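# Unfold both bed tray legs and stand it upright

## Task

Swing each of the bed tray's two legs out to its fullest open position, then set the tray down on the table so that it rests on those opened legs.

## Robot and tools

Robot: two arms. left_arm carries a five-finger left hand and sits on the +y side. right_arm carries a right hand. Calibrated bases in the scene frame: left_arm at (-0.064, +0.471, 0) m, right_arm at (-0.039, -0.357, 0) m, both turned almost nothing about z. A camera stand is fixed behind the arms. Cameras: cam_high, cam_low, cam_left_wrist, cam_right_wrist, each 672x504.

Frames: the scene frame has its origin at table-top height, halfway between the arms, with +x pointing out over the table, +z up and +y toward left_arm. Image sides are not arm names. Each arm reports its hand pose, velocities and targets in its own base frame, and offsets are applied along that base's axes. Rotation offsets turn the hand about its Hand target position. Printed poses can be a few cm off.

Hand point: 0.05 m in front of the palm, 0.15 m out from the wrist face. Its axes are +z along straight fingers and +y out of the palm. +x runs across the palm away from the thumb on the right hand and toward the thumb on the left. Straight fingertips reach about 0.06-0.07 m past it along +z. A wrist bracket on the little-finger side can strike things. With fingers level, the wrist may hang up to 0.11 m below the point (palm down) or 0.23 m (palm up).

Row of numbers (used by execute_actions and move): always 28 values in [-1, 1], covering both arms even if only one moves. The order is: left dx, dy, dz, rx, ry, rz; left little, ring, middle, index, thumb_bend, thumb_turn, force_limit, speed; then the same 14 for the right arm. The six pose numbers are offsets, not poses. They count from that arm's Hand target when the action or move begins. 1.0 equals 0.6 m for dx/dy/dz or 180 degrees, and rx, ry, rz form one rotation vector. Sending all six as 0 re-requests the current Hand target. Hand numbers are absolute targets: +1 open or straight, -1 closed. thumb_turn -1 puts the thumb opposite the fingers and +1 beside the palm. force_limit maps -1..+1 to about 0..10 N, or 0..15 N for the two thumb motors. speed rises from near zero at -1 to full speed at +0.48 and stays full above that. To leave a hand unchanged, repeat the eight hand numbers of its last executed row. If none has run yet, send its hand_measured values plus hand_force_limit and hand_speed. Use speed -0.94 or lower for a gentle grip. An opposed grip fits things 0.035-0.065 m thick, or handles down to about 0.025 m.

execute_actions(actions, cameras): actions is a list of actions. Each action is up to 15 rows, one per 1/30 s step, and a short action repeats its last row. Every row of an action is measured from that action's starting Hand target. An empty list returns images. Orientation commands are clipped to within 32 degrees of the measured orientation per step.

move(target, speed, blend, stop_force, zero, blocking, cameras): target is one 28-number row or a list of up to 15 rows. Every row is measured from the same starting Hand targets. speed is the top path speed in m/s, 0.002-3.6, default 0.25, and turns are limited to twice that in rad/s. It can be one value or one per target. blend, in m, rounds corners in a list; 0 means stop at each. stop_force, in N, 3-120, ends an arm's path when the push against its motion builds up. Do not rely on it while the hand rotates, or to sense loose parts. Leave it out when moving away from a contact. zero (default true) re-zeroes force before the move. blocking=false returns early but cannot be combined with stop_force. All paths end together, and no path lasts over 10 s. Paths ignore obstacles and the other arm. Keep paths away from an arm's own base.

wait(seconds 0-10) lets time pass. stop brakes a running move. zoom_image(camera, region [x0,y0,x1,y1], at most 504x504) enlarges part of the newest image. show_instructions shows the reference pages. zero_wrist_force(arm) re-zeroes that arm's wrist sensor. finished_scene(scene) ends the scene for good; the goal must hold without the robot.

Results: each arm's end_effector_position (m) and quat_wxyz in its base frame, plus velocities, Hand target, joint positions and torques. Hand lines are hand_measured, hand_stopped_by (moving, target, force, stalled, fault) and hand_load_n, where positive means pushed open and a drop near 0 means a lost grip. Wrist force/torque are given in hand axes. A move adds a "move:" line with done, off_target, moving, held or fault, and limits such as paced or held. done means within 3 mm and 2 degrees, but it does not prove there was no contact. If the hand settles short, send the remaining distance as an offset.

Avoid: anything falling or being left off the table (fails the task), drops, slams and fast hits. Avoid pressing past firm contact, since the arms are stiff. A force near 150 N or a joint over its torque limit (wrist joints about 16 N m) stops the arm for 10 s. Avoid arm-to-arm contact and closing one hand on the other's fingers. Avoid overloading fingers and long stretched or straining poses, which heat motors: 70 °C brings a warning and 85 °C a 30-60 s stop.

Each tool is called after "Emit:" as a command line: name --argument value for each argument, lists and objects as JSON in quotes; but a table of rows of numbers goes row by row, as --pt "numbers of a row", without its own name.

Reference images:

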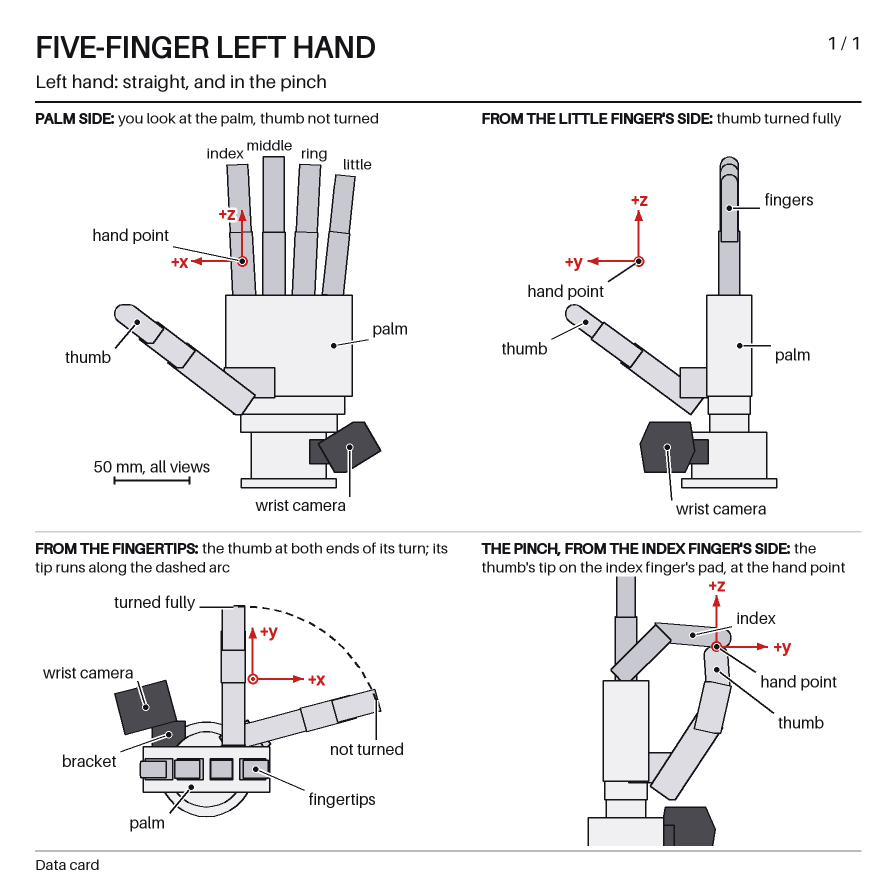

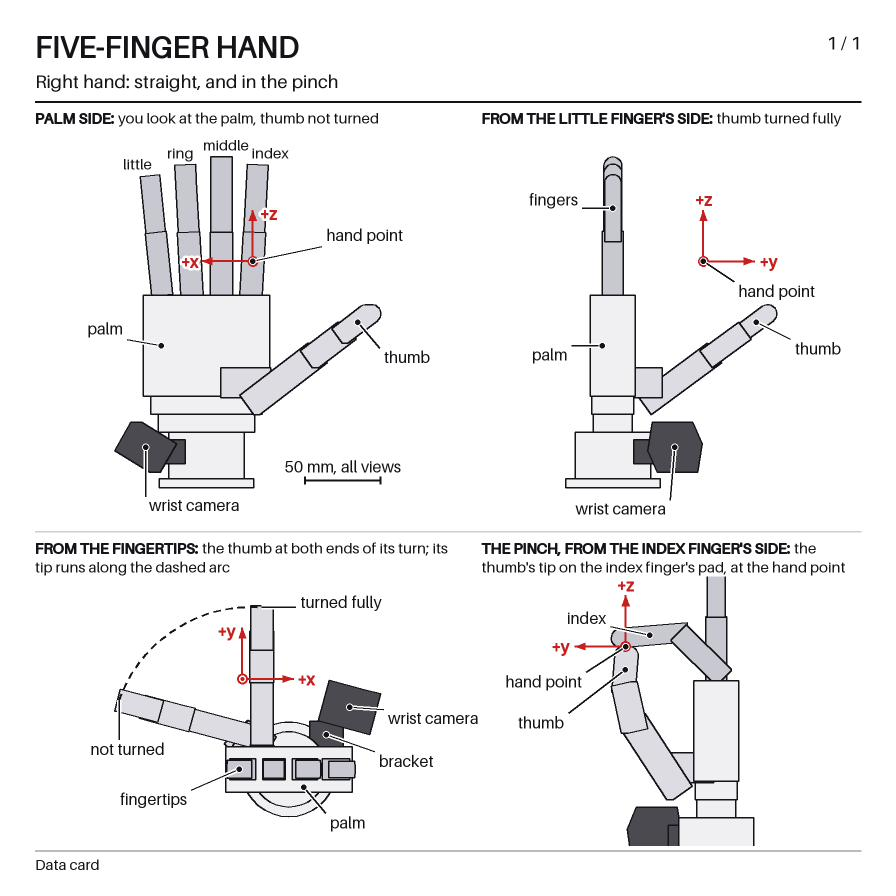

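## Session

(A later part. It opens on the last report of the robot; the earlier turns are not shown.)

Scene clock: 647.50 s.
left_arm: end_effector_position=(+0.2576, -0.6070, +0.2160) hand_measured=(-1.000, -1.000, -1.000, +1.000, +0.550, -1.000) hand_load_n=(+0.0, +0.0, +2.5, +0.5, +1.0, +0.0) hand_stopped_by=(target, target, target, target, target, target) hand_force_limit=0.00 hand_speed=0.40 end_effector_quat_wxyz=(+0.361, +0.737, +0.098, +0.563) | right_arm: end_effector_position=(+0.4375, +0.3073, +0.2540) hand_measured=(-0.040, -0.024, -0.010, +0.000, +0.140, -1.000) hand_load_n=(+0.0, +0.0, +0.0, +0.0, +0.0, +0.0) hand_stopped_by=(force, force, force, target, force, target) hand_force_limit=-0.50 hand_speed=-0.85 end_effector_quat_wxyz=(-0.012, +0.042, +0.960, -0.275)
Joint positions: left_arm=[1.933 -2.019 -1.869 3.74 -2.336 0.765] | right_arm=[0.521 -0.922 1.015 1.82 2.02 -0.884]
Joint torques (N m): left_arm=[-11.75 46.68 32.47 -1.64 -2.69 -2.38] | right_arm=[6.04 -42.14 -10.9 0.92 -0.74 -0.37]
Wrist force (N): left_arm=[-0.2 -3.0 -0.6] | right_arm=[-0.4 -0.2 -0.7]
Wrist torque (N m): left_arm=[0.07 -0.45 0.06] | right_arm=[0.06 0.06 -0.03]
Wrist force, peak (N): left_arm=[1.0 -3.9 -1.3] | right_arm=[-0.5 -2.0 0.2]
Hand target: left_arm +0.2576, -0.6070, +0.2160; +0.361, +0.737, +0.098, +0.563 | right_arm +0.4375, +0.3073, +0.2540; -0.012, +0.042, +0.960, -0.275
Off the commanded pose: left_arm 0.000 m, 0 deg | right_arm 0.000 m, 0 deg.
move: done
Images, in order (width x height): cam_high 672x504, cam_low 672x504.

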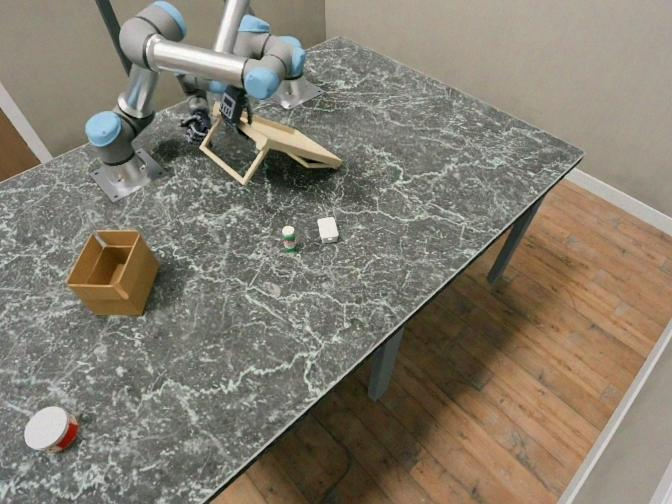

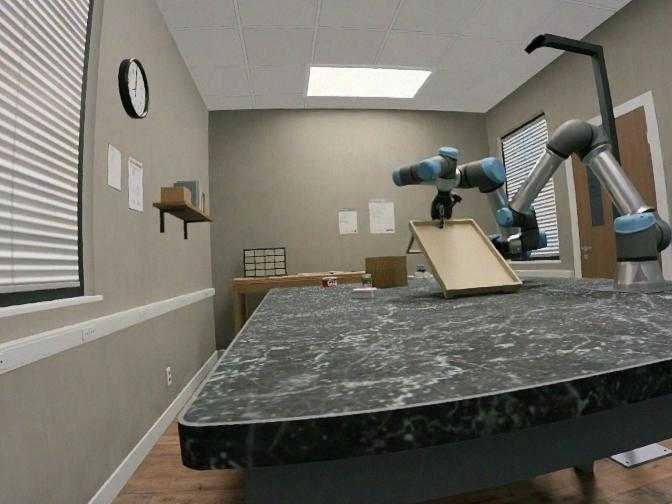

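Emit:
move --target '[0,0.025,-0.0333,0,0,0,-1,-1,-1,1,0.55,-1,0,0.4, 0,0,0,0,0,0,-0.15,-0.15,-0.15,0,-0.4,-1,-0.5,-0.85]' --speed 0.02 --cameras '["cam_low","cam_high","cam_right_wrist"]'

Emit:
zoom_image --camera "cam_high" --region '[160, 60, 350, 200]'

Scene clock: 652.10 s.
left_arm: end_effector_position=(+0.2576, -0.5920, +0.1961) hand_measured=(-1.000, -1.000, -1.000, +1.000, +0.550, -1.000) hand_load_n=(+0.0, +0.0, +2.5, +0.0, +0.5, -0.5) hand_stopped_by=(target, target, target, target, target, target) hand_force_limit=0.00 hand_speed=0.40 end_effector_quat_wxyz=(+0.361, +0.737, +0.098, +0.563) | right_arm: end_effector_position=(+0.4375, +0.3073, +0.2540) hand_measured=(-0.040, -0.024, -0.010, +0.000, +0.140, -1.000) hand_load_n=(+1.0, +0.0, +0.0, +0.0, +0.0, +0.0) hand_stopped_by=(force, force, force, target, force, target) hand_force_limit=-0.50 hand_speed=-0.85 end_effector_quat_wxyz=(-0.012, +0.042, +0.960, -0.275)
Joint positions: left_arm=[1.945 -2.026 -1.929 3.809 -2.324 0.768] | right_arm=[0.521 -0.922 1.015 1.82 2.02 -0.884]
Joint torques (N m): left_arm=[12.32 21.8 2.05 3.92 1.9 2.22] | right_arm=[6.28 -42.25 -11.09 0.97 -0.62 -0.32]
Wrist force (N): left_arm=[2.5 0.3 -0.7] | right_arm=[-0.3 1.7 2.8]
Wrist torque (N m): left_arm=[-0.01 -0.30 0.20] | right_arm=[-0.01 -0.18 0.10]
Wrist force, peak (N): left_arm=[-0.4 -3.1 -0.8] | right_arm=[0.0 2.4 3.4]
Hand target: left_arm +0.2576, -0.5920, +0.1960; +0.361, +0.737, +0.098, +0.563 | right_arm +0.4375, +0.3073, +0.2540; -0.012, +0.042, +0.960, -0.275
Off the commanded pose: left_arm 0.000 m, 0 deg | right_arm 0.000 m, 0 deg.
move: done
Images, in order (width x height): cam_high 672x504, cam_low 672x504, cam_right_wrist 672x504.

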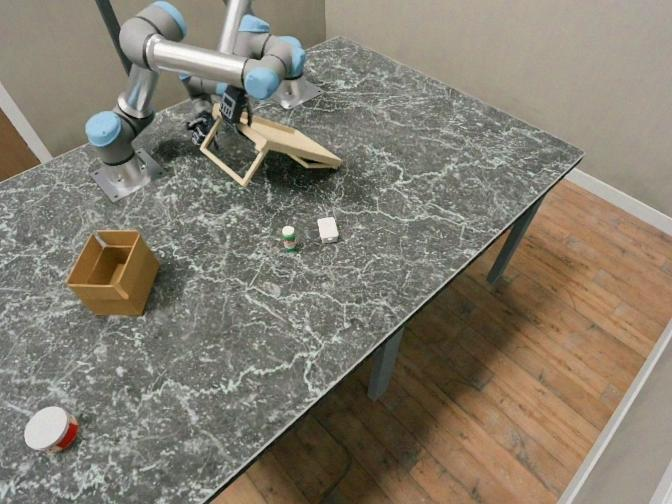

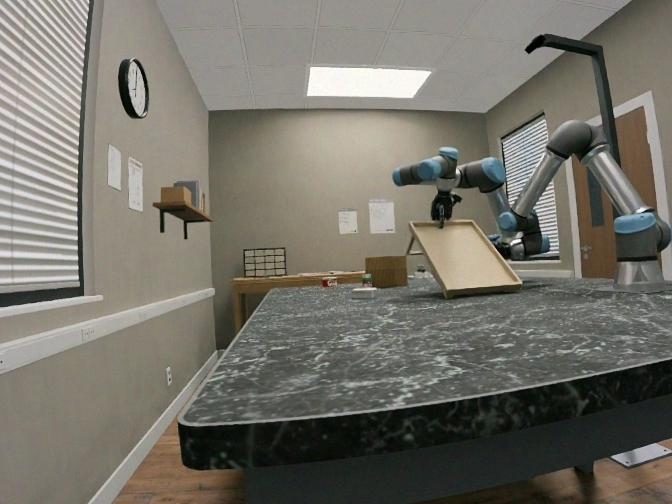

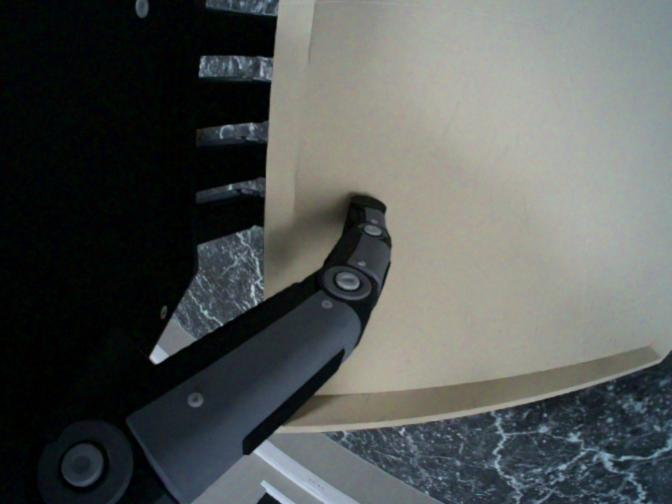

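Scaled by 2.653 from the camera's 672x504 image, which has a finer 960x720 frame.

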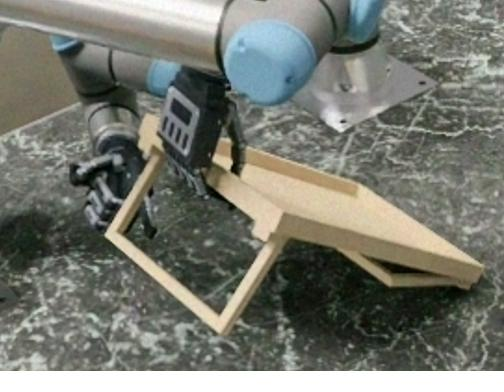

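Emit:
move --pt "-0.15 0.01 0 0 0 0 -1 -1 -1 1 0.55 -1 0 0.4 0 0 0 0 0 0 -0.15 -0.15 -0.15 0 -0.5 -1 -0.5 -0.85" --pt "-0.12 0.3 0.15 0 0 0 -1 -1 -1 1 0.55 -1 0 0.4 0 0 0 0 0 0 -0.15 -0.15 -0.15 0 -0.5 -1 -0.5 -0.85" --speed 0.15 --cameras '["cam_right_wrist","cam_high"]'

Scene clock: 680.20 s.
left_arm: end_effector_position=(+0.1856, -0.4120, +0.2860) hand_measured=(-1.000, -1.000, -1.000, +1.000, +0.550, -1.000) hand_load_n=(+0.0, +0.0, +2.5, +0.0, +0.5, -0.5) hand_stopped_by=(target, target, target, target, target, target) hand_force_limit=0.00 hand_speed=0.40 end_effector_quat_wxyz=(+0.361, +0.737, +0.098, +0.563) | right_arm: end_effector_position=(+0.4375, +0.3073, +0.2540) hand_measured=(-0.038, -0.024, -0.010, +0.000, -0.278, -1.000) hand_load_n=(+1.5, +0.0, +0.0, +0.0, +2.0, +0.5) hand_stopped_by=(force, force, force, target, force, target) hand_force_limit=-0.50 hand_speed=-0.85 end_effector_quat_wxyz=(-0.012, +0.042, +0.960, -0.275)
Joint positions: left_arm=[1.94 -1.452 -2.333 3.638 -2.329 0.767] | right_arm=[0.521 -0.922 1.015 1.82 2.02 -0.884]
Joint torques (N m): left_arm=[11.47 23.75 4.63 -2.06 1.94 2.55] | right_arm=[6.07 -42.52 -10.5 1.03 -0.5 -0.08]
Wrist force (N): left_arm=[2.5 0.4 -1.2] | right_arm=[0.1 2.7 3.4]
Wrist torque (N m): left_arm=[0.04 -0.32 0.21] | right_arm=[0.03 -0.13 0.03]
Wrist force, peak (N): left_arm=[3.2 0.4 -1.4] | right_arm=[0.1 3.4 3.2]
Hand target: left_arm +0.1856, -0.4120, +0.2860; +0.361, +0.737, +0.098, +0.563 | right_arm +0.4375, +0.3073, +0.2540; -0.012, +0.042, +0.960, -0.275
Off the commanded pose: left_arm 0.000 m, 0 deg | right_arm 0.000 m, 0 deg.
move: done
Images, in order (width x height): cam_high 672x504, cam_right_wrist 672x504.

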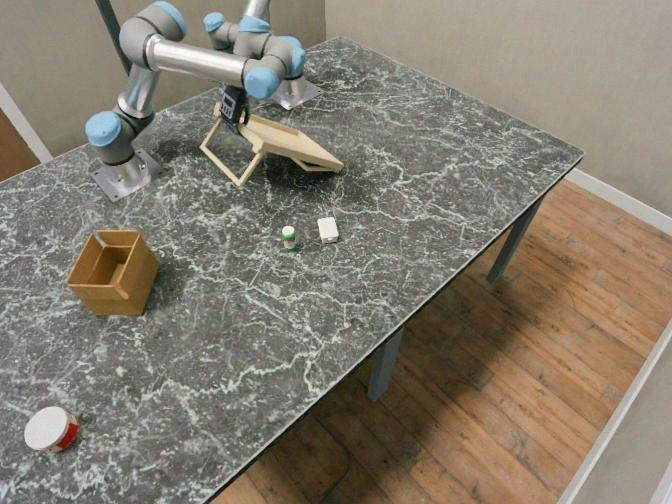

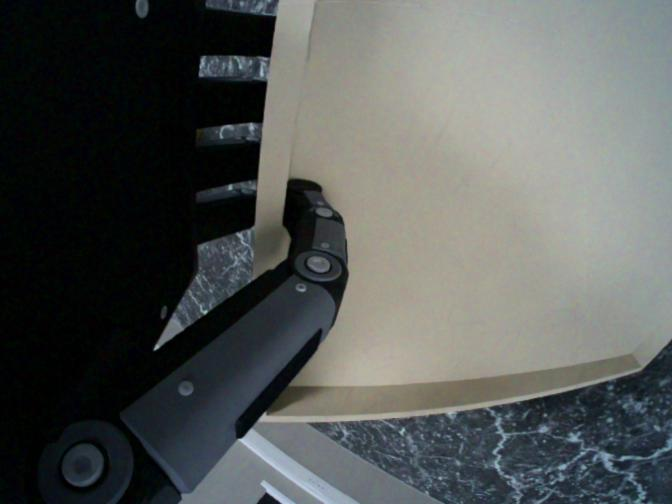

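Emit:
move --pt "0 0 0 0 0 0 -1 -1 -1 1 0.55 -1 0 0.4 0 -0.0675 -0.0668 0.0556 0 0 -0.15 -0.15 -0.15 0 -0.5 -1 -0.5 -0.85" --pt "0 0 0 0 0 0 -1 -1 -1 1 0.55 -1 0 0.4 0 -0.1225 -0.1445 0.1111 0 0 -0.15 -0.15 -0.15 0 -0.5 -1 -0.5 -0.85" --speed 0.06 --blend '[0.005,0]' --cameras '["cam_right_wrist","cam_high","cam_low"]'

Emit:
zoom_image --camera "cam_low" --region '[380, 200, 540, 310]'

Emit:
zoom_image --camera "cam_high" --region '[160, 60, 350, 220]'

Scene clock: 690.87 s.
left_arm: end_effector_position=(+0.1856, -0.4120, +0.2860) hand_measured=(-1.000, -1.000, -1.000, +1.000, +0.550, -1.000) hand_load_n=(+0.0, +0.0, +2.5, +0.0, +0.5, +0.0) hand_stopped_by=(target, target, target, target, target, target) hand_force_limit=0.00 hand_speed=0.40 end_effector_quat_wxyz=(+0.361, +0.737, +0.098, +0.563) | right_arm: end_effector_position=(+0.4375, +0.2338, +0.1673) hand_measured=(-0.038, -0.024, -0.010, +0.000, -0.278, -1.000) hand_load_n=(+7.0, +0.0, +0.0, +0.0, +1.5, -0.5) hand_stopped_by=(force, force, force, target, force, target) hand_force_limit=-0.50 hand_speed=-0.85 end_effector_quat_wxyz=(-0.019, +0.039, +0.994, -0.104)
Joint positions: left_arm=[1.94 -1.452 -2.333 3.638 -2.329 0.767] | right_arm=[0.22 -1.126 1.463 1.325 1.762 -1.264]
Joint torques (N m): left_arm=[12 23.05 5.2 -2.09 2.08 2.51] | right_arm=[-10.7 -44.86 -6.65 0.01 -2.04 -1.41]
Wrist force (N): left_arm=[2.3 0.5 -1.0] | right_arm=[-0.6 1.7 5.0]
Wrist torque (N m): left_arm=[0.05 -0.29 0.20] | right_arm=[0.05 -0.38 0.02]
Wrist force, peak (N): left_arm=[2.8 0.1 -1.4] | right_arm=[-0.6 1.4 5.6]
Hand target: left_arm +0.1856, -0.4120, +0.2860; +0.361, +0.737, +0.098, +0.563 | right_arm +0.4375, +0.2338, +0.1673; -0.019, +0.039, +0.994, -0.104
Off the commanded pose: left_arm 0.000 m, 0 deg | right_arm 0.000 m, 0 deg.
move: done
Images, in order (width x height): cam_high 672x504, cam_low 672x504, cam_right_wrist 672x504.

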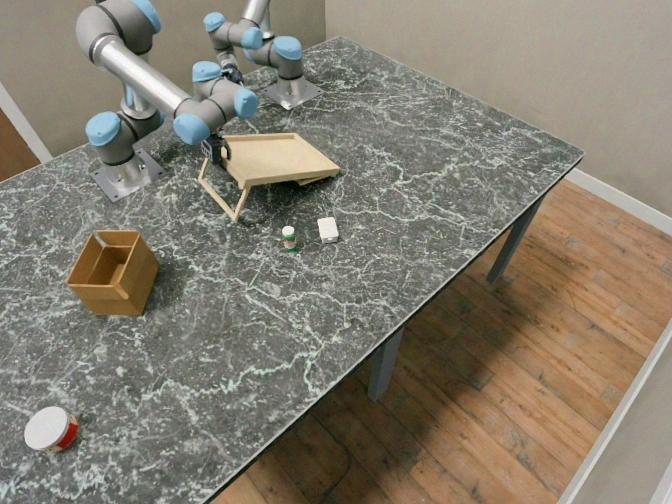

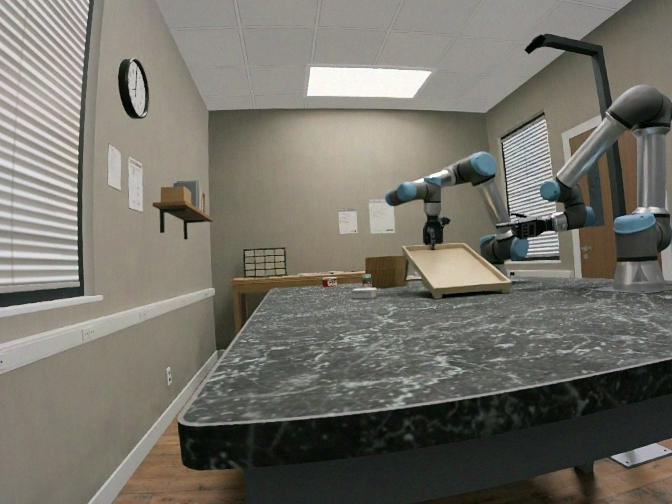

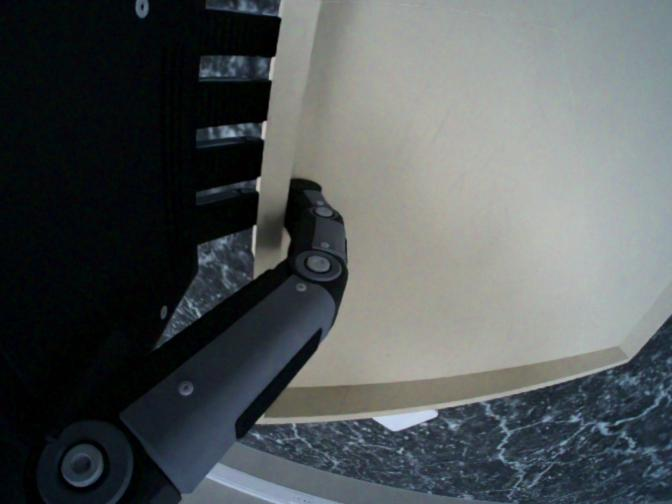

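Scaled by 3.150 from the camera's 672x504 image, which has a finer 960x720 frame.

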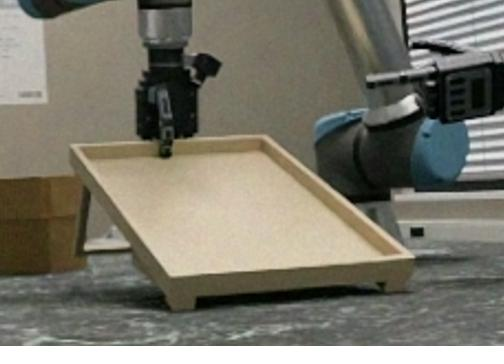

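Scaled by 2.653 from the camera's 672x504 image, which has a finer 960x720 frame.

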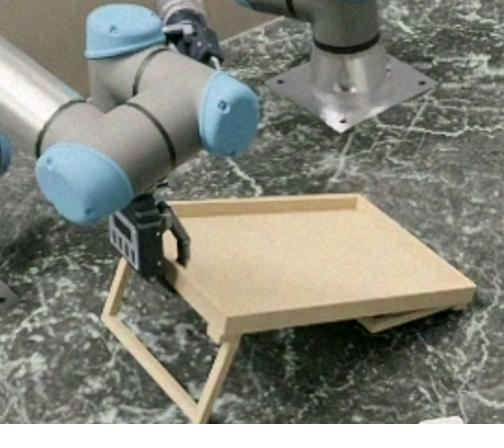

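Emit:
move --pt "0 0 0 0 0 0 -1 -1 -1 1 0.55 -1 0 0.4 0 -0.0335 -0.0683 0.0444 0 0 -0.15 -0.15 -0.15 0 -0.5 -1 -0.5 -0.85" --pt "0 0 0 0 0 0 -1 -1 -1 1 0.55 -1 0 0.4 0 -0.0468 -0.1042 0.0667 0 0 -0.15 -0.15 -0.15 0 -0.5 -1 -0.5 -0.85" --pt "0 0 0 0 0 0 -1 -1 -1 1 0.55 -1 0 0.4 0 -0.0575 -0.1407 0.0889 0 0 -0.15 -0.15 -0.15 0 -0.5 -1 -0.5 -0.85" --speed 0.03 --stop_force 4 --cameras '["cam_right_wrist","cam_high","cam_low"]'

Emit:
zoom_image --camera "cam_low" --region '[380, 200, 540, 310]'

Emit:
zoom_image --camera "cam_high" --region '[160, 60, 350, 240]'

Scene clock: 700.00 s.
left_arm: end_effector_position=(+0.1856, -0.4120, +0.2860) hand_measured=(-1.000, -1.000, -1.000, +1.000, +0.550, -1.000) hand_load_n=(+0.0, -0.5, +2.5, +0.0, +0.5, -0.5) hand_stopped_by=(target, target, target, target, target, target) hand_force_limit=0.00 hand_speed=0.40 end_effector_quat_wxyz=(+0.361, +0.737, +0.098, +0.563) | right_arm: end_effector_position=(+0.4375, +0.2181, +0.1352) hand_measured=(-0.038, -0.024, -0.010, +0.000, -0.280, -1.000) hand_load_n=(+10.5, +0.0, +0.0, +0.0, +0.5, -0.5) hand_stopped_by=(force, force, force, target, force, target) hand_force_limit=-0.50 hand_speed=-0.85 end_effector_quat_wxyz=(-0.021, +0.038, +0.998, -0.050)
Joint positions: left_arm=[1.94 -1.452 -2.333 3.638 -2.329 0.767] | right_arm=[0.122 -1.143 1.573 1.198 1.662 -1.37]
Joint torques (N m): left_arm=[12.16 23.52 4.58 -2.08 1.87 2.47] | right_arm=[11.16 -26.93 -24.9 6.32 2.06 1.01]
Wrist force (N): left_arm=[2.6 0.6 -1.2] | right_arm=[-0.1 -1.2 1.3]
Wrist torque (N m): left_arm=[0.06 -0.33 0.21] | right_arm=[0.02 -0.66 -0.07]
Wrist force, peak (N): left_arm=[2.8 0.5 -1.1] | right_arm=[-0.9 -2.0 -16.5]
Hand target: left_arm +0.1856, -0.4120, +0.2860; +0.361, +0.737, +0.098, +0.563 | right_arm +0.4375, +0.2181, +0.1352; -0.021, +0.038, +0.998, -0.050 (not the last commanded pose)
Off the commanded pose: left_arm 0.000 m, 0 deg | right_arm 0.056 m, 10 deg.
move: contact (right_arm); path passed 0 of 3 targets
Images, in order (width x height): cam_high 672x504, cam_low 672x504, cam_right_wrist 672x504.

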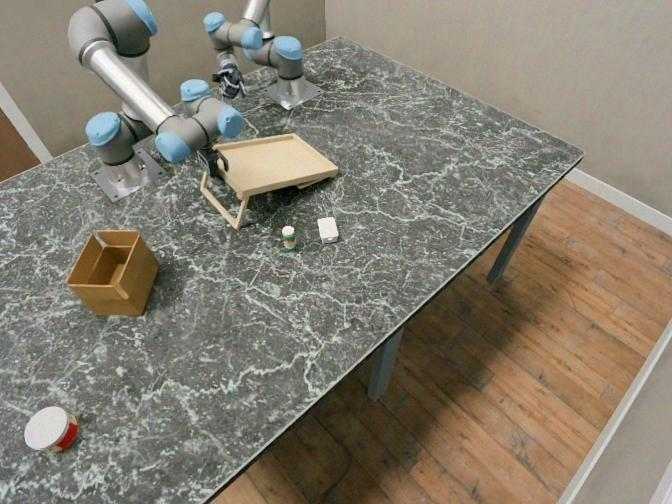

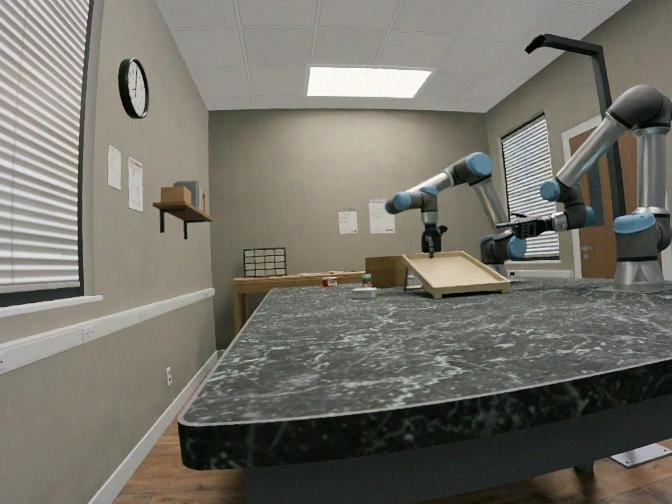

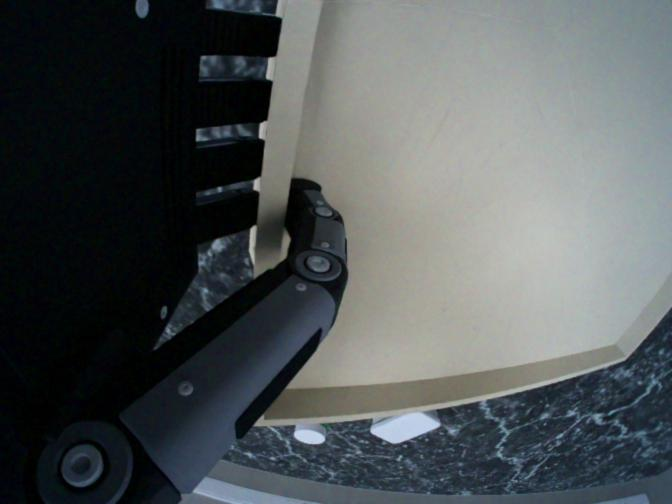

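Scaled by 3.150 from the camera's 672x504 image, which has a finer 960x720 frame.

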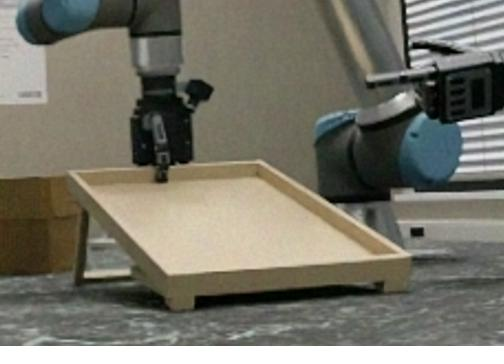

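Scaled by 2.653 from the camera's 672x504 image, which has a finer 960x720 frame.

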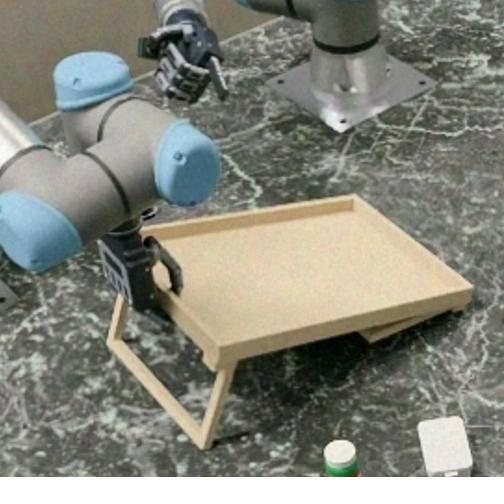

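Emit:
move --target '[0,0,0,0,0,0,-1,-1,-1,1,0.55,-1,0,0.4, 0,-0.003,-0.0167,0.011,0,0,-0.15,-0.15,-0.15,0,-0.5,-1,-0.5,-0.85]' --speed 0.015 --stop_force 5 --cameras '["cam_right_wrist","cam_high","cam_low"]'

Emit:
zoom_image --camera "cam_low" --region '[390, 230, 530, 310]'

Emit:
zoom_image --camera "cam_high" --region '[180, 120, 350, 240]'

Scene clock: 704.50 s.
left_arm: end_effector_position=(+0.1856, -0.4120, +0.2860) hand_measured=(-1.000, -1.000, -1.000, +1.000, +0.550, -1.000) hand_load_n=(+0.0, +0.0, +2.5, +0.0, +1.0, +0.0) hand_stopped_by=(target, target, target, target, target, target) hand_force_limit=0.00 hand_speed=0.40 end_effector_quat_wxyz=(+0.361, +0.737, +0.098, +0.563) | right_arm: end_effector_position=(+0.4374, +0.2180, +0.1350) hand_measured=(-0.038, -0.024, -0.010, +0.000, -0.280, -1.000) hand_load_n=(+10.5, +0.0, +0.0, +0.0, +0.5, -1.0) hand_stopped_by=(force, force, force, target, force, target) hand_force_limit=-0.50 hand_speed=-0.85 end_effector_quat_wxyz=(-0.021, +0.038, +0.998, -0.049)
Joint positions: left_arm=[1.94 -1.452 -2.333 3.638 -2.329 0.767] | right_arm=[0.122 -1.143 1.574 1.197 1.662 -1.37]
Joint torques (N m): left_arm=[12.02 23.44 5.03 -1.88 1.78 2.39] | right_arm=[11.57 -25.32 -23.96 5.36 2.06 1.15]
Wrist force (N): left_arm=[2.6 0.5 -1.1] | right_arm=[0.8 -1.9 -2.9]
Wrist torque (N m): left_arm=[0.04 -0.34 0.21] | right_arm=[0.12 -0.51 -0.14]
Wrist force, peak (N): left_arm=[2.6 0.4 -1.3] | right_arm=[0.1 -1.3 -11.2]
Hand target: left_arm +0.1856, -0.4120, +0.2860; +0.361, +0.737, +0.098, +0.563 | right_arm +0.4374, +0.2180, +0.1350; -0.021, +0.038, +0.998, -0.049 (not the last commanded pose)
Off the commanded pose: left_arm 0.000 m, 0 deg | right_arm 0.010 m, 2 deg.
move: contact (right_arm)
Images, in order (width x height): cam_high 672x504, cam_low 672x504, cam_right_wrist 672x504.

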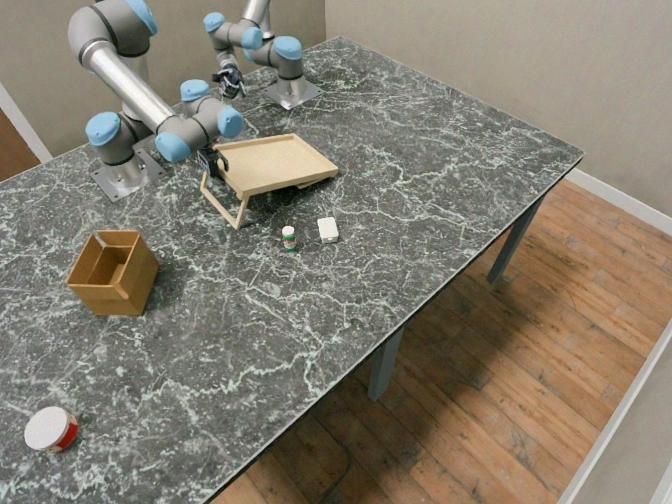

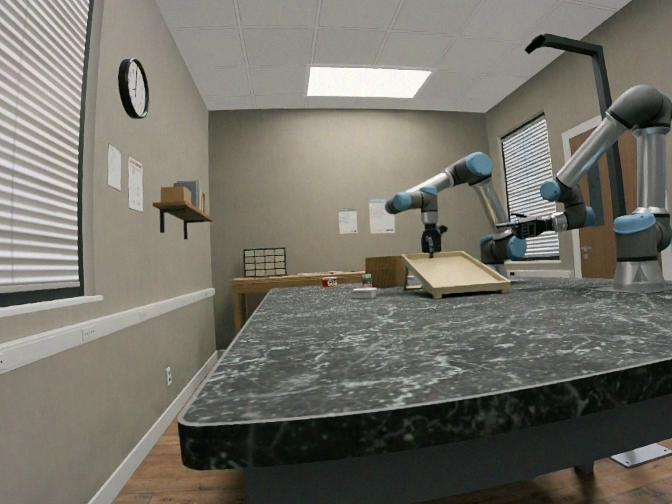

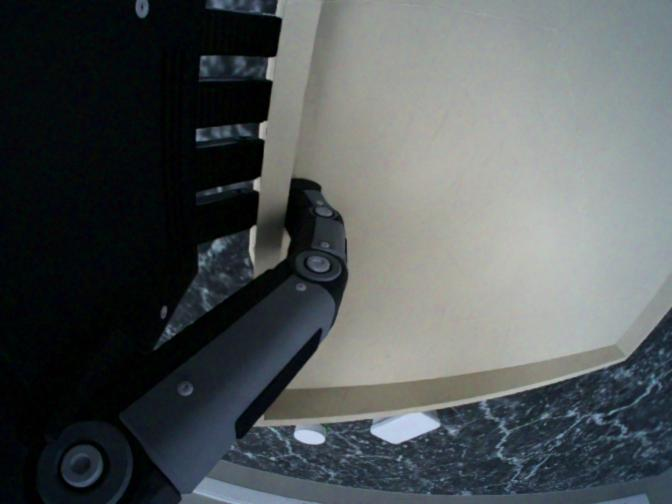

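Scaled by 3.600 from the camera's 672x504 image, which has a finer 960x720 frame.

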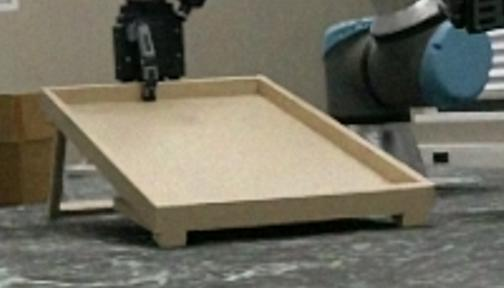

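Scaled by 2.965 from the camera's 672x504 image, which has a finer 960x720 frame.

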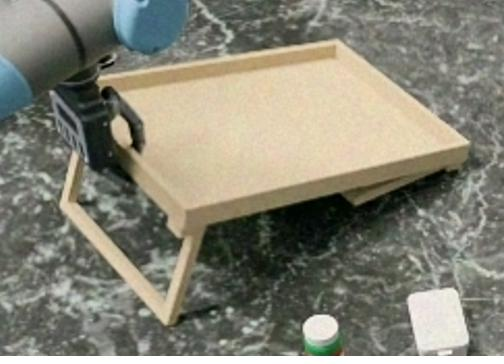

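Emit:
move --target '[0,0,0,0,0,0,-1,-1,-1,1,0.55,-1,0,0.4, 0,0,0,0,0,0,-0.15,-0.15,-0.15,0,1,-1,-0.5,0]' --speed 0.03 --cameras '["cam_right_wrist"]'

Scene clock: 708.93 s.
left_arm: end_effector_position=(+0.1856, -0.4120, +0.2860) hand_measured=(-1.000, -1.000, -1.000, +1.000, +0.550, -1.000) hand_load_n=(+0.0, +0.0, +2.5, +0.0, +1.0, +0.0) hand_stopped_by=(target, target, target, target, target, target) hand_force_limit=0.00 hand_speed=0.40 end_effector_quat_wxyz=(+0.361, +0.737, +0.098, +0.563) | right_arm: end_effector_position=(+0.4374, +0.2180, +0.1350) hand_measured=(-0.038, -0.024, -0.010, +0.000, +1.000, -1.000) hand_load_n=(+4.5, +0.0, +0.0, +0.0, +0.0, +0.0) hand_stopped_by=(force, force, force, target, target, target) hand_force_limit=-0.50 hand_speed=0.00 end_effector_quat_wxyz=(-0.021, +0.038, +0.998, -0.049)
Joint positions: left_arm=[1.94 -1.452 -2.333 3.638 -2.329 0.767] | right_arm=[0.122 -1.143 1.574 1.197 1.662 -1.37]
Joint torques (N m): left_arm=[12 23.45 4.79 -1.78 1.78 2.26] | right_arm=[7.64 -32.59 -22.04 4.84 0.77 -0.02]
Wrist force (N): left_arm=[2.3 0.6 -1.3] | right_arm=[-0.3 0.2 5.0]
Wrist torque (N m): left_arm=[0.07 -0.30 0.20] | right_arm=[-0.05 -0.26 -0.10]
Wrist force, peak (N): left_arm=[2.8 0.4 -1.2] | right_arm=[-0.3 0.3 5.2]
Hand target: left_arm +0.1856, -0.4120, +0.2860; +0.361, +0.737, +0.098, +0.563 | right_arm +0.4374, +0.2180, +0.1350; -0.021, +0.038, +0.998, -0.049
Off the commanded pose: left_arm 0.000 m, 0 deg | right_arm 0.000 m, 0 deg.
move: done
Images, in order (width x height): cam_right_wrist 672x504.

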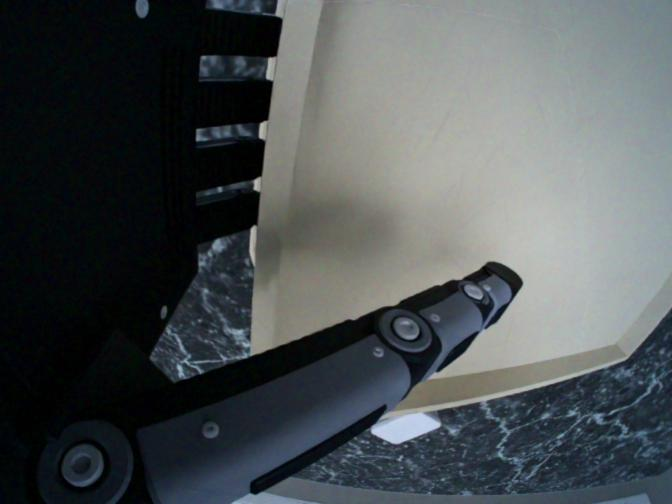

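Emit:
move --target '[0,0,0,0,0,0,-1,-1,-1,1,0.55,-1,0,0.4, 0,0,-0.0167,0,0,0,-0.15,-0.15,-0.15,0,1,-1,-0.5,0]' --speed 0.01

Scene clock: 713.00 s.
left_arm: end_effector_position=(+0.1856, -0.4120, +0.2860) hand_measured=(-1.000, -1.000, -1.000, +1.000, +0.550, -1.000) hand_load_n=(+0.0, +0.0, +2.5, +0.0, +1.0, -0.5) hand_stopped_by=(target, target, target, target, target, target) hand_force_limit=0.00 hand_speed=0.40 end_effector_quat_wxyz=(+0.361, +0.737, +0.098, +0.563) | right_arm: end_effector_position=(+0.4374, +0.2180, +0.1251) hand_measured=(-0.040, -0.024, -0.010, +0.000, +1.000, -1.000) hand_load_n=(+0.0, +0.0, +0.0, +0.0, +0.0, +0.0) hand_stopped_by=(force, force, force, target, target, target) hand_force_limit=-0.50 hand_speed=0.00 end_effector_quat_wxyz=(-0.021, +0.038, +0.998, -0.049)
Joint positions: left_arm=[1.94 -1.452 -2.333 3.638 -2.329 0.767] | right_arm=[0.122 -1.133 1.587 1.174 1.662 -1.37]
Joint torques (N m): left_arm=[12.14 23.37 5.36 -1.6 1.75 2.27] | right_arm=[-1.02 -27.04 -5.85 -0.53 -1.73 -0.96]
Wrist force (N): left_arm=[2.5 0.6 -1.2] | right_arm=[-0.1 -0.3 0.3]
Wrist torque (N m): left_arm=[0.07 -0.32 0.21] | right_arm=[-0.02 0.02 -0.11]
Wrist force, peak (N): left_arm=[2.8 0.3 -1.2] | right_arm=[-0.4 0.3 5.2]
Hand target: left_arm +0.1856, -0.4120, +0.2860; +0.361, +0.737, +0.098, +0.563 | right_arm +0.4374, +0.2180, +0.1250; -0.021, +0.038, +0.998, -0.049
Off the commanded pose: left_arm 0.000 m, 0 deg | right_arm 0.000 m, 0 deg.
move: done

Emit:
move --pt "0.024 0.52 0.007 0 0 0 0 0 0 0 1 -1 0 0.2 0 -0.15 -0.005 0 0 0 -0.15 -0.15 -0.15 0 1 -1 -0.5 0" --pt "0.5823 0.4533 -0.2767 0.2285 0.377 -0.1137 0 0 0 0 1 -1 0 0.2 -0.062 -0.23 0.208 0 0 0 -0.15 -0.15 -0.15 0 1 -1 -0.5 0" --speed 0.25 --cameras '["all"]'

Emit:
zoom_image --camera "cam_high" --region '[180, 100, 360, 240]'

Emit:
zoom_image --camera "cam_low" --region '[390, 220, 530, 310]'

Scene clock: 734.33 s.
left_arm: end_effector_position=(+0.1894, -0.3033, +0.2795) hand_measured=(+0.000, +0.000, +0.000, +0.000, +1.000, -1.000) hand_load_n=(+0.0, +0.0, +0.0, +0.0, +0.0, +0.0) hand_stopped_by=(target, target, target, target, target, target) hand_force_limit=0.00 hand_speed=0.20 end_effector_quat_wxyz=(+0.350, +0.738, +0.108, +0.567) | right_arm: end_effector_position=(+0.4374, +0.1695, +0.1234) hand_measured=(-0.040, -0.024, -0.010, +0.000, +1.000, -1.000) hand_load_n=(+0.0, +0.0, +0.0, +0.0, +0.0, +0.0) hand_stopped_by=(force, force, force, target, target, target) hand_force_limit=-0.50 hand_speed=0.00 end_effector_quat_wxyz=(-0.021, +0.038, +0.998, -0.049)
Joint positions: left_arm=[2.205 -1.058 -2.585 3.513 -2.095 0.807] | right_arm=[0.008 -1.171 1.645 1.143 1.668 -1.485]
Joint torques (N m): left_arm=[-11.22 -12.81 33.29 4.35 -2.53 -2.28] | right_arm=[-10.74 -40.19 -4.83 -0.57 1.46 -1.21]
Wrist force (N): left_arm=[2.5 0.4 -0.7] | right_arm=[-0.2 -0.4 -0.4]
Wrist torque (N m): left_arm=[0.02 -0.29 0.21] | right_arm=[0.04 0.09 -0.02]
Wrist force, peak (N): left_arm=[7.5 2.5 -0.1] | right_arm=[-0.3 -0.8 0.1]
Hand target: left_arm +0.1894, -0.3033, +0.2795; +0.350, +0.738, +0.108, +0.567 (not the last commanded pose) | right_arm +0.4374, +0.1695, +0.1234; -0.021, +0.038, +0.998, -0.049 (not the last commanded pose)
Off the commanded pose: left_arm 0.414 m, 82 deg | right_arm 0.159 m, 0 deg.
move: held (left_arm; a check stopped the path), off_target (right_arm; braked when a check withheld steps of left_arm); path passed 0 of 2 targets; limits=held
pose unreachable (left arm): on one or more control steps of this call, first in action 0 (counted from 0), this arm could not follow its commanded pose, so it was not sent that pose on those steps. It may still have moved: this result reports where it is.
cause: moving toward the commanded pose would bring two parts of the arm too close to each other (joints 3 (elbow) to 5 (wrist 2) lie between them).

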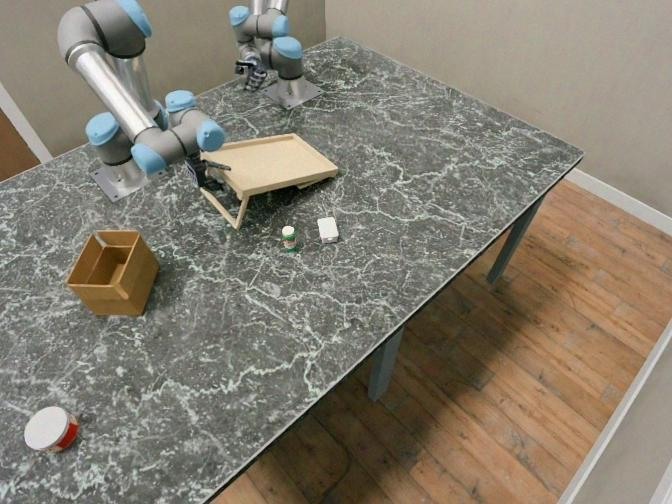

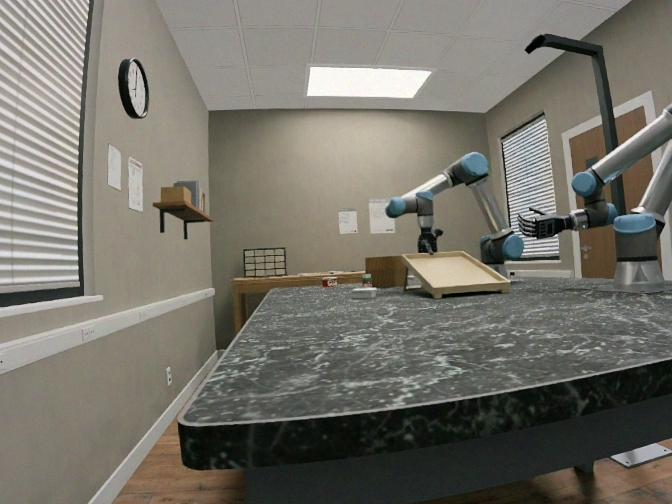

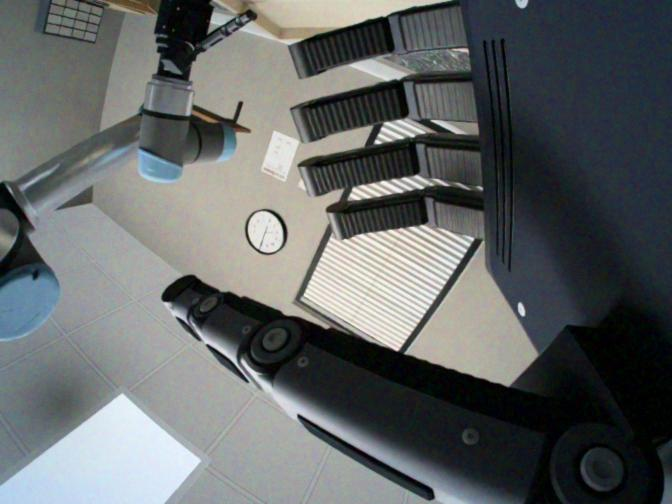

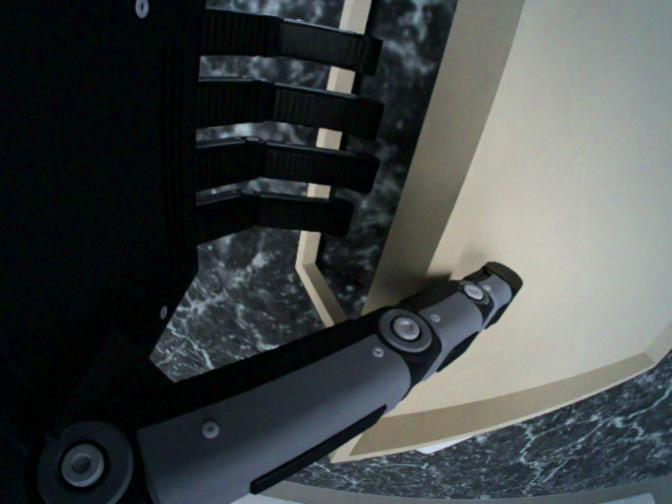

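Scaled by 2.800 from the camera's 672x504 image, which has a finer 960x720 frame.

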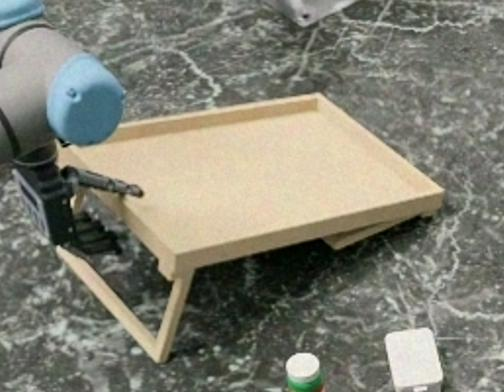

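Scaled by 3.600 from the camera's 672x504 image, which has a finer 960x720 frame.

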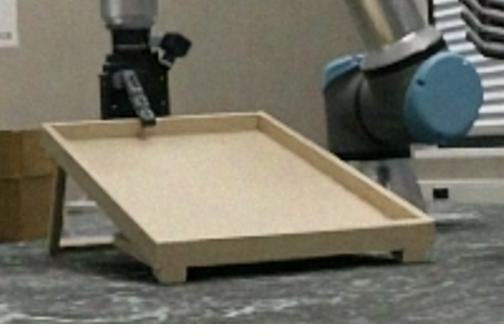

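Emit:
move --pt "0.2677 0.1722 0.1675 0.1105 0.1898 -0.0604 0 0 0 0 1 -1 0 0.2 0 -0.1 -0.003 0 0 0 -0.15 -0.15 -0.15 0 1 -1 -0.5 0" --pt "0.576 0.422 0.001 0.221 0.3796 -0.1209 0 0 0 0 1 -1 0 0.2 -0.062 -0.15 0.2 0 0 0 -0.15 -0.15 -0.15 0 1 -1 -0.5 0" --pt "0.576 0.2722 -0.2658 0.221 0.3796 -0.1209 0 0 0 0 1 -1 0 0.2 -0.062 -0.15 0.2 0 0 0 -0.15 -0.15 -0.15 0 1 -1 -0.5 0" --speed 0.25 --blend '[0.03,0.03,0]' --cameras '["all"]'

Emit:
zoom_image --camera "cam_high" --region '[180, 80, 380, 240]'

Emit:
zoom_image --camera "cam_left_wrist" --region '[60, 0, 480, 260]'

Scene clock: 748.13 s.
left_arm: end_effector_position=(+0.5350, -0.1400, +0.1201) hand_measured=(+0.000, +0.000, +0.000, +0.000, +1.000, -1.000) hand_load_n=(+0.0, +0.0, +0.0, +0.0, +0.0, +0.0) hand_stopped_by=(target, target, target, target, target, target) hand_force_limit=0.00 hand_speed=0.20 end_effector_quat_wxyz=(+0.069, +0.997, -0.036, -0.002) | right_arm: end_effector_position=(+0.4002, +0.0795, +0.2434) hand_measured=(-0.040, -0.024, -0.010, +0.000, +1.000, -1.000) hand_load_n=(+0.0, +0.0, +0.0, +0.0, +0.0, +0.0) hand_stopped_by=(force, force, force, target, target, target) hand_force_limit=-0.50 hand_speed=0.00 end_effector_quat_wxyz=(-0.021, +0.038, +0.998, -0.049)
Joint positions: left_arm=[3.319 -2.161 -1.399 1.956 -1.436 1.823] | right_arm=[-0.236 -1.401 1.617 1.377 1.676 -1.73]
Joint torques (N m): left_arm=[-10.83 28.32 3.43 1.11 2.6 -2.73] | right_arm=[-10.63 -32.38 -26.29 5.43 2.55 -1.24]
Wrist force (N): left_arm=[1.7 0.6 0.3] | right_arm=[-0.6 -0.2 -0.1]
Wrist torque (N m): left_arm=[0.16 -0.24 0.17] | right_arm=[0.05 0.04 -0.04]
Wrist force, peak (N): left_arm=[4.1 0.9 0.2] | right_arm=[1.0 1.9 -19.9]
Hand target: left_arm +0.5350, -0.1400, +0.1200; +0.069, +0.997, -0.036, -0.002 | right_arm +0.4002, +0.0795, +0.2434; -0.021, +0.038, +0.998, -0.049
Off the commanded pose: left_arm 0.000 m, 0 deg | right_arm 0.000 m, 0 deg.
move: done

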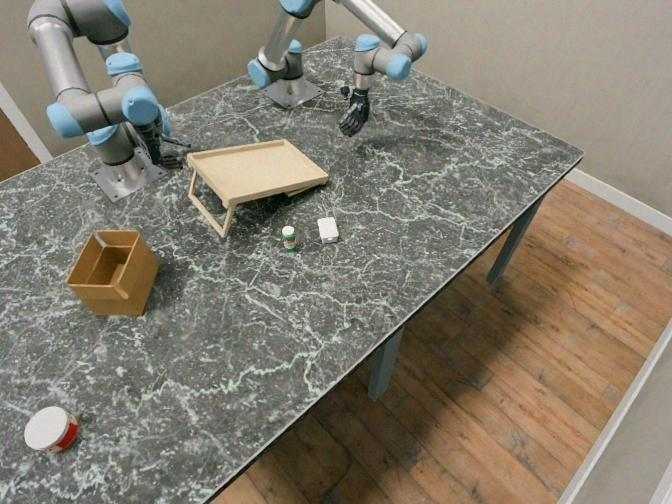

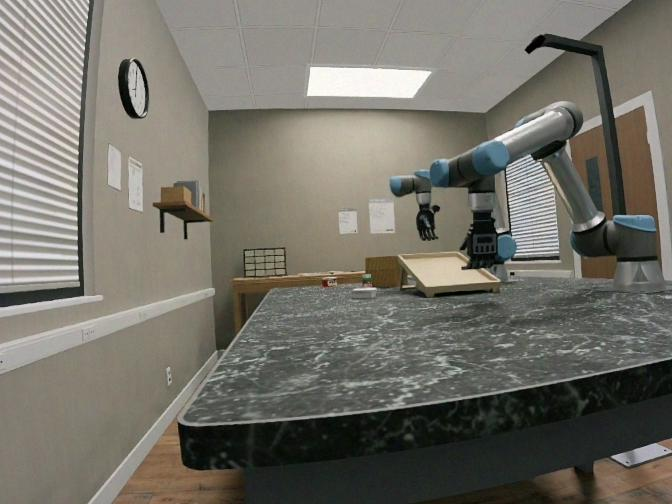

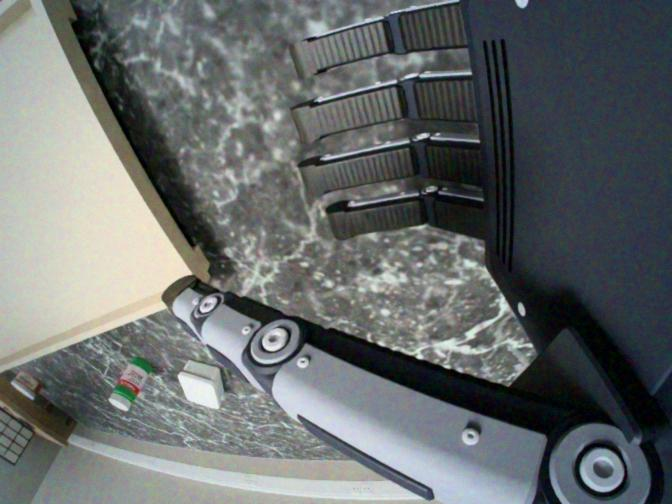

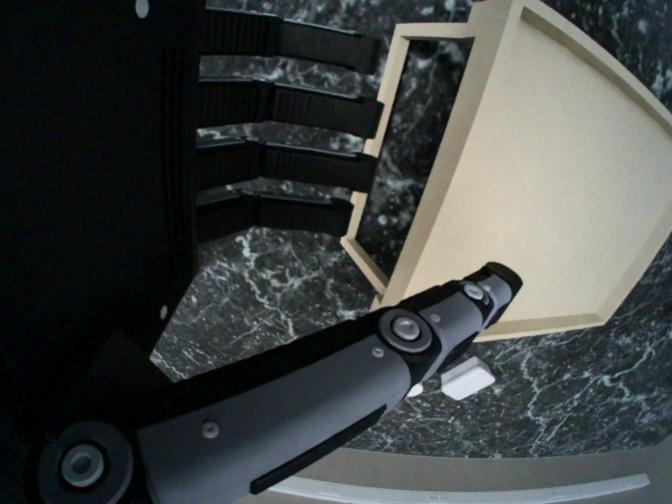

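Scaled by 2.520 from the camera's 672x504 image, which has a finer 960x720 frame.

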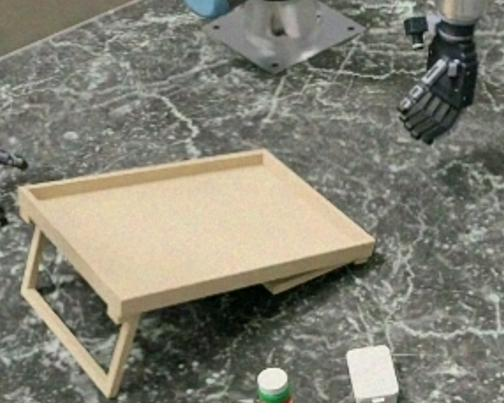

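Scaled by 1.200 from the camera's 672x504 image, which has a finer 960x720 frame.

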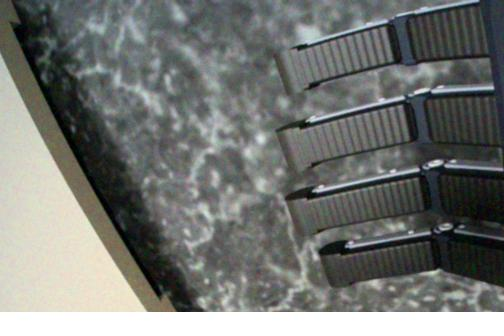

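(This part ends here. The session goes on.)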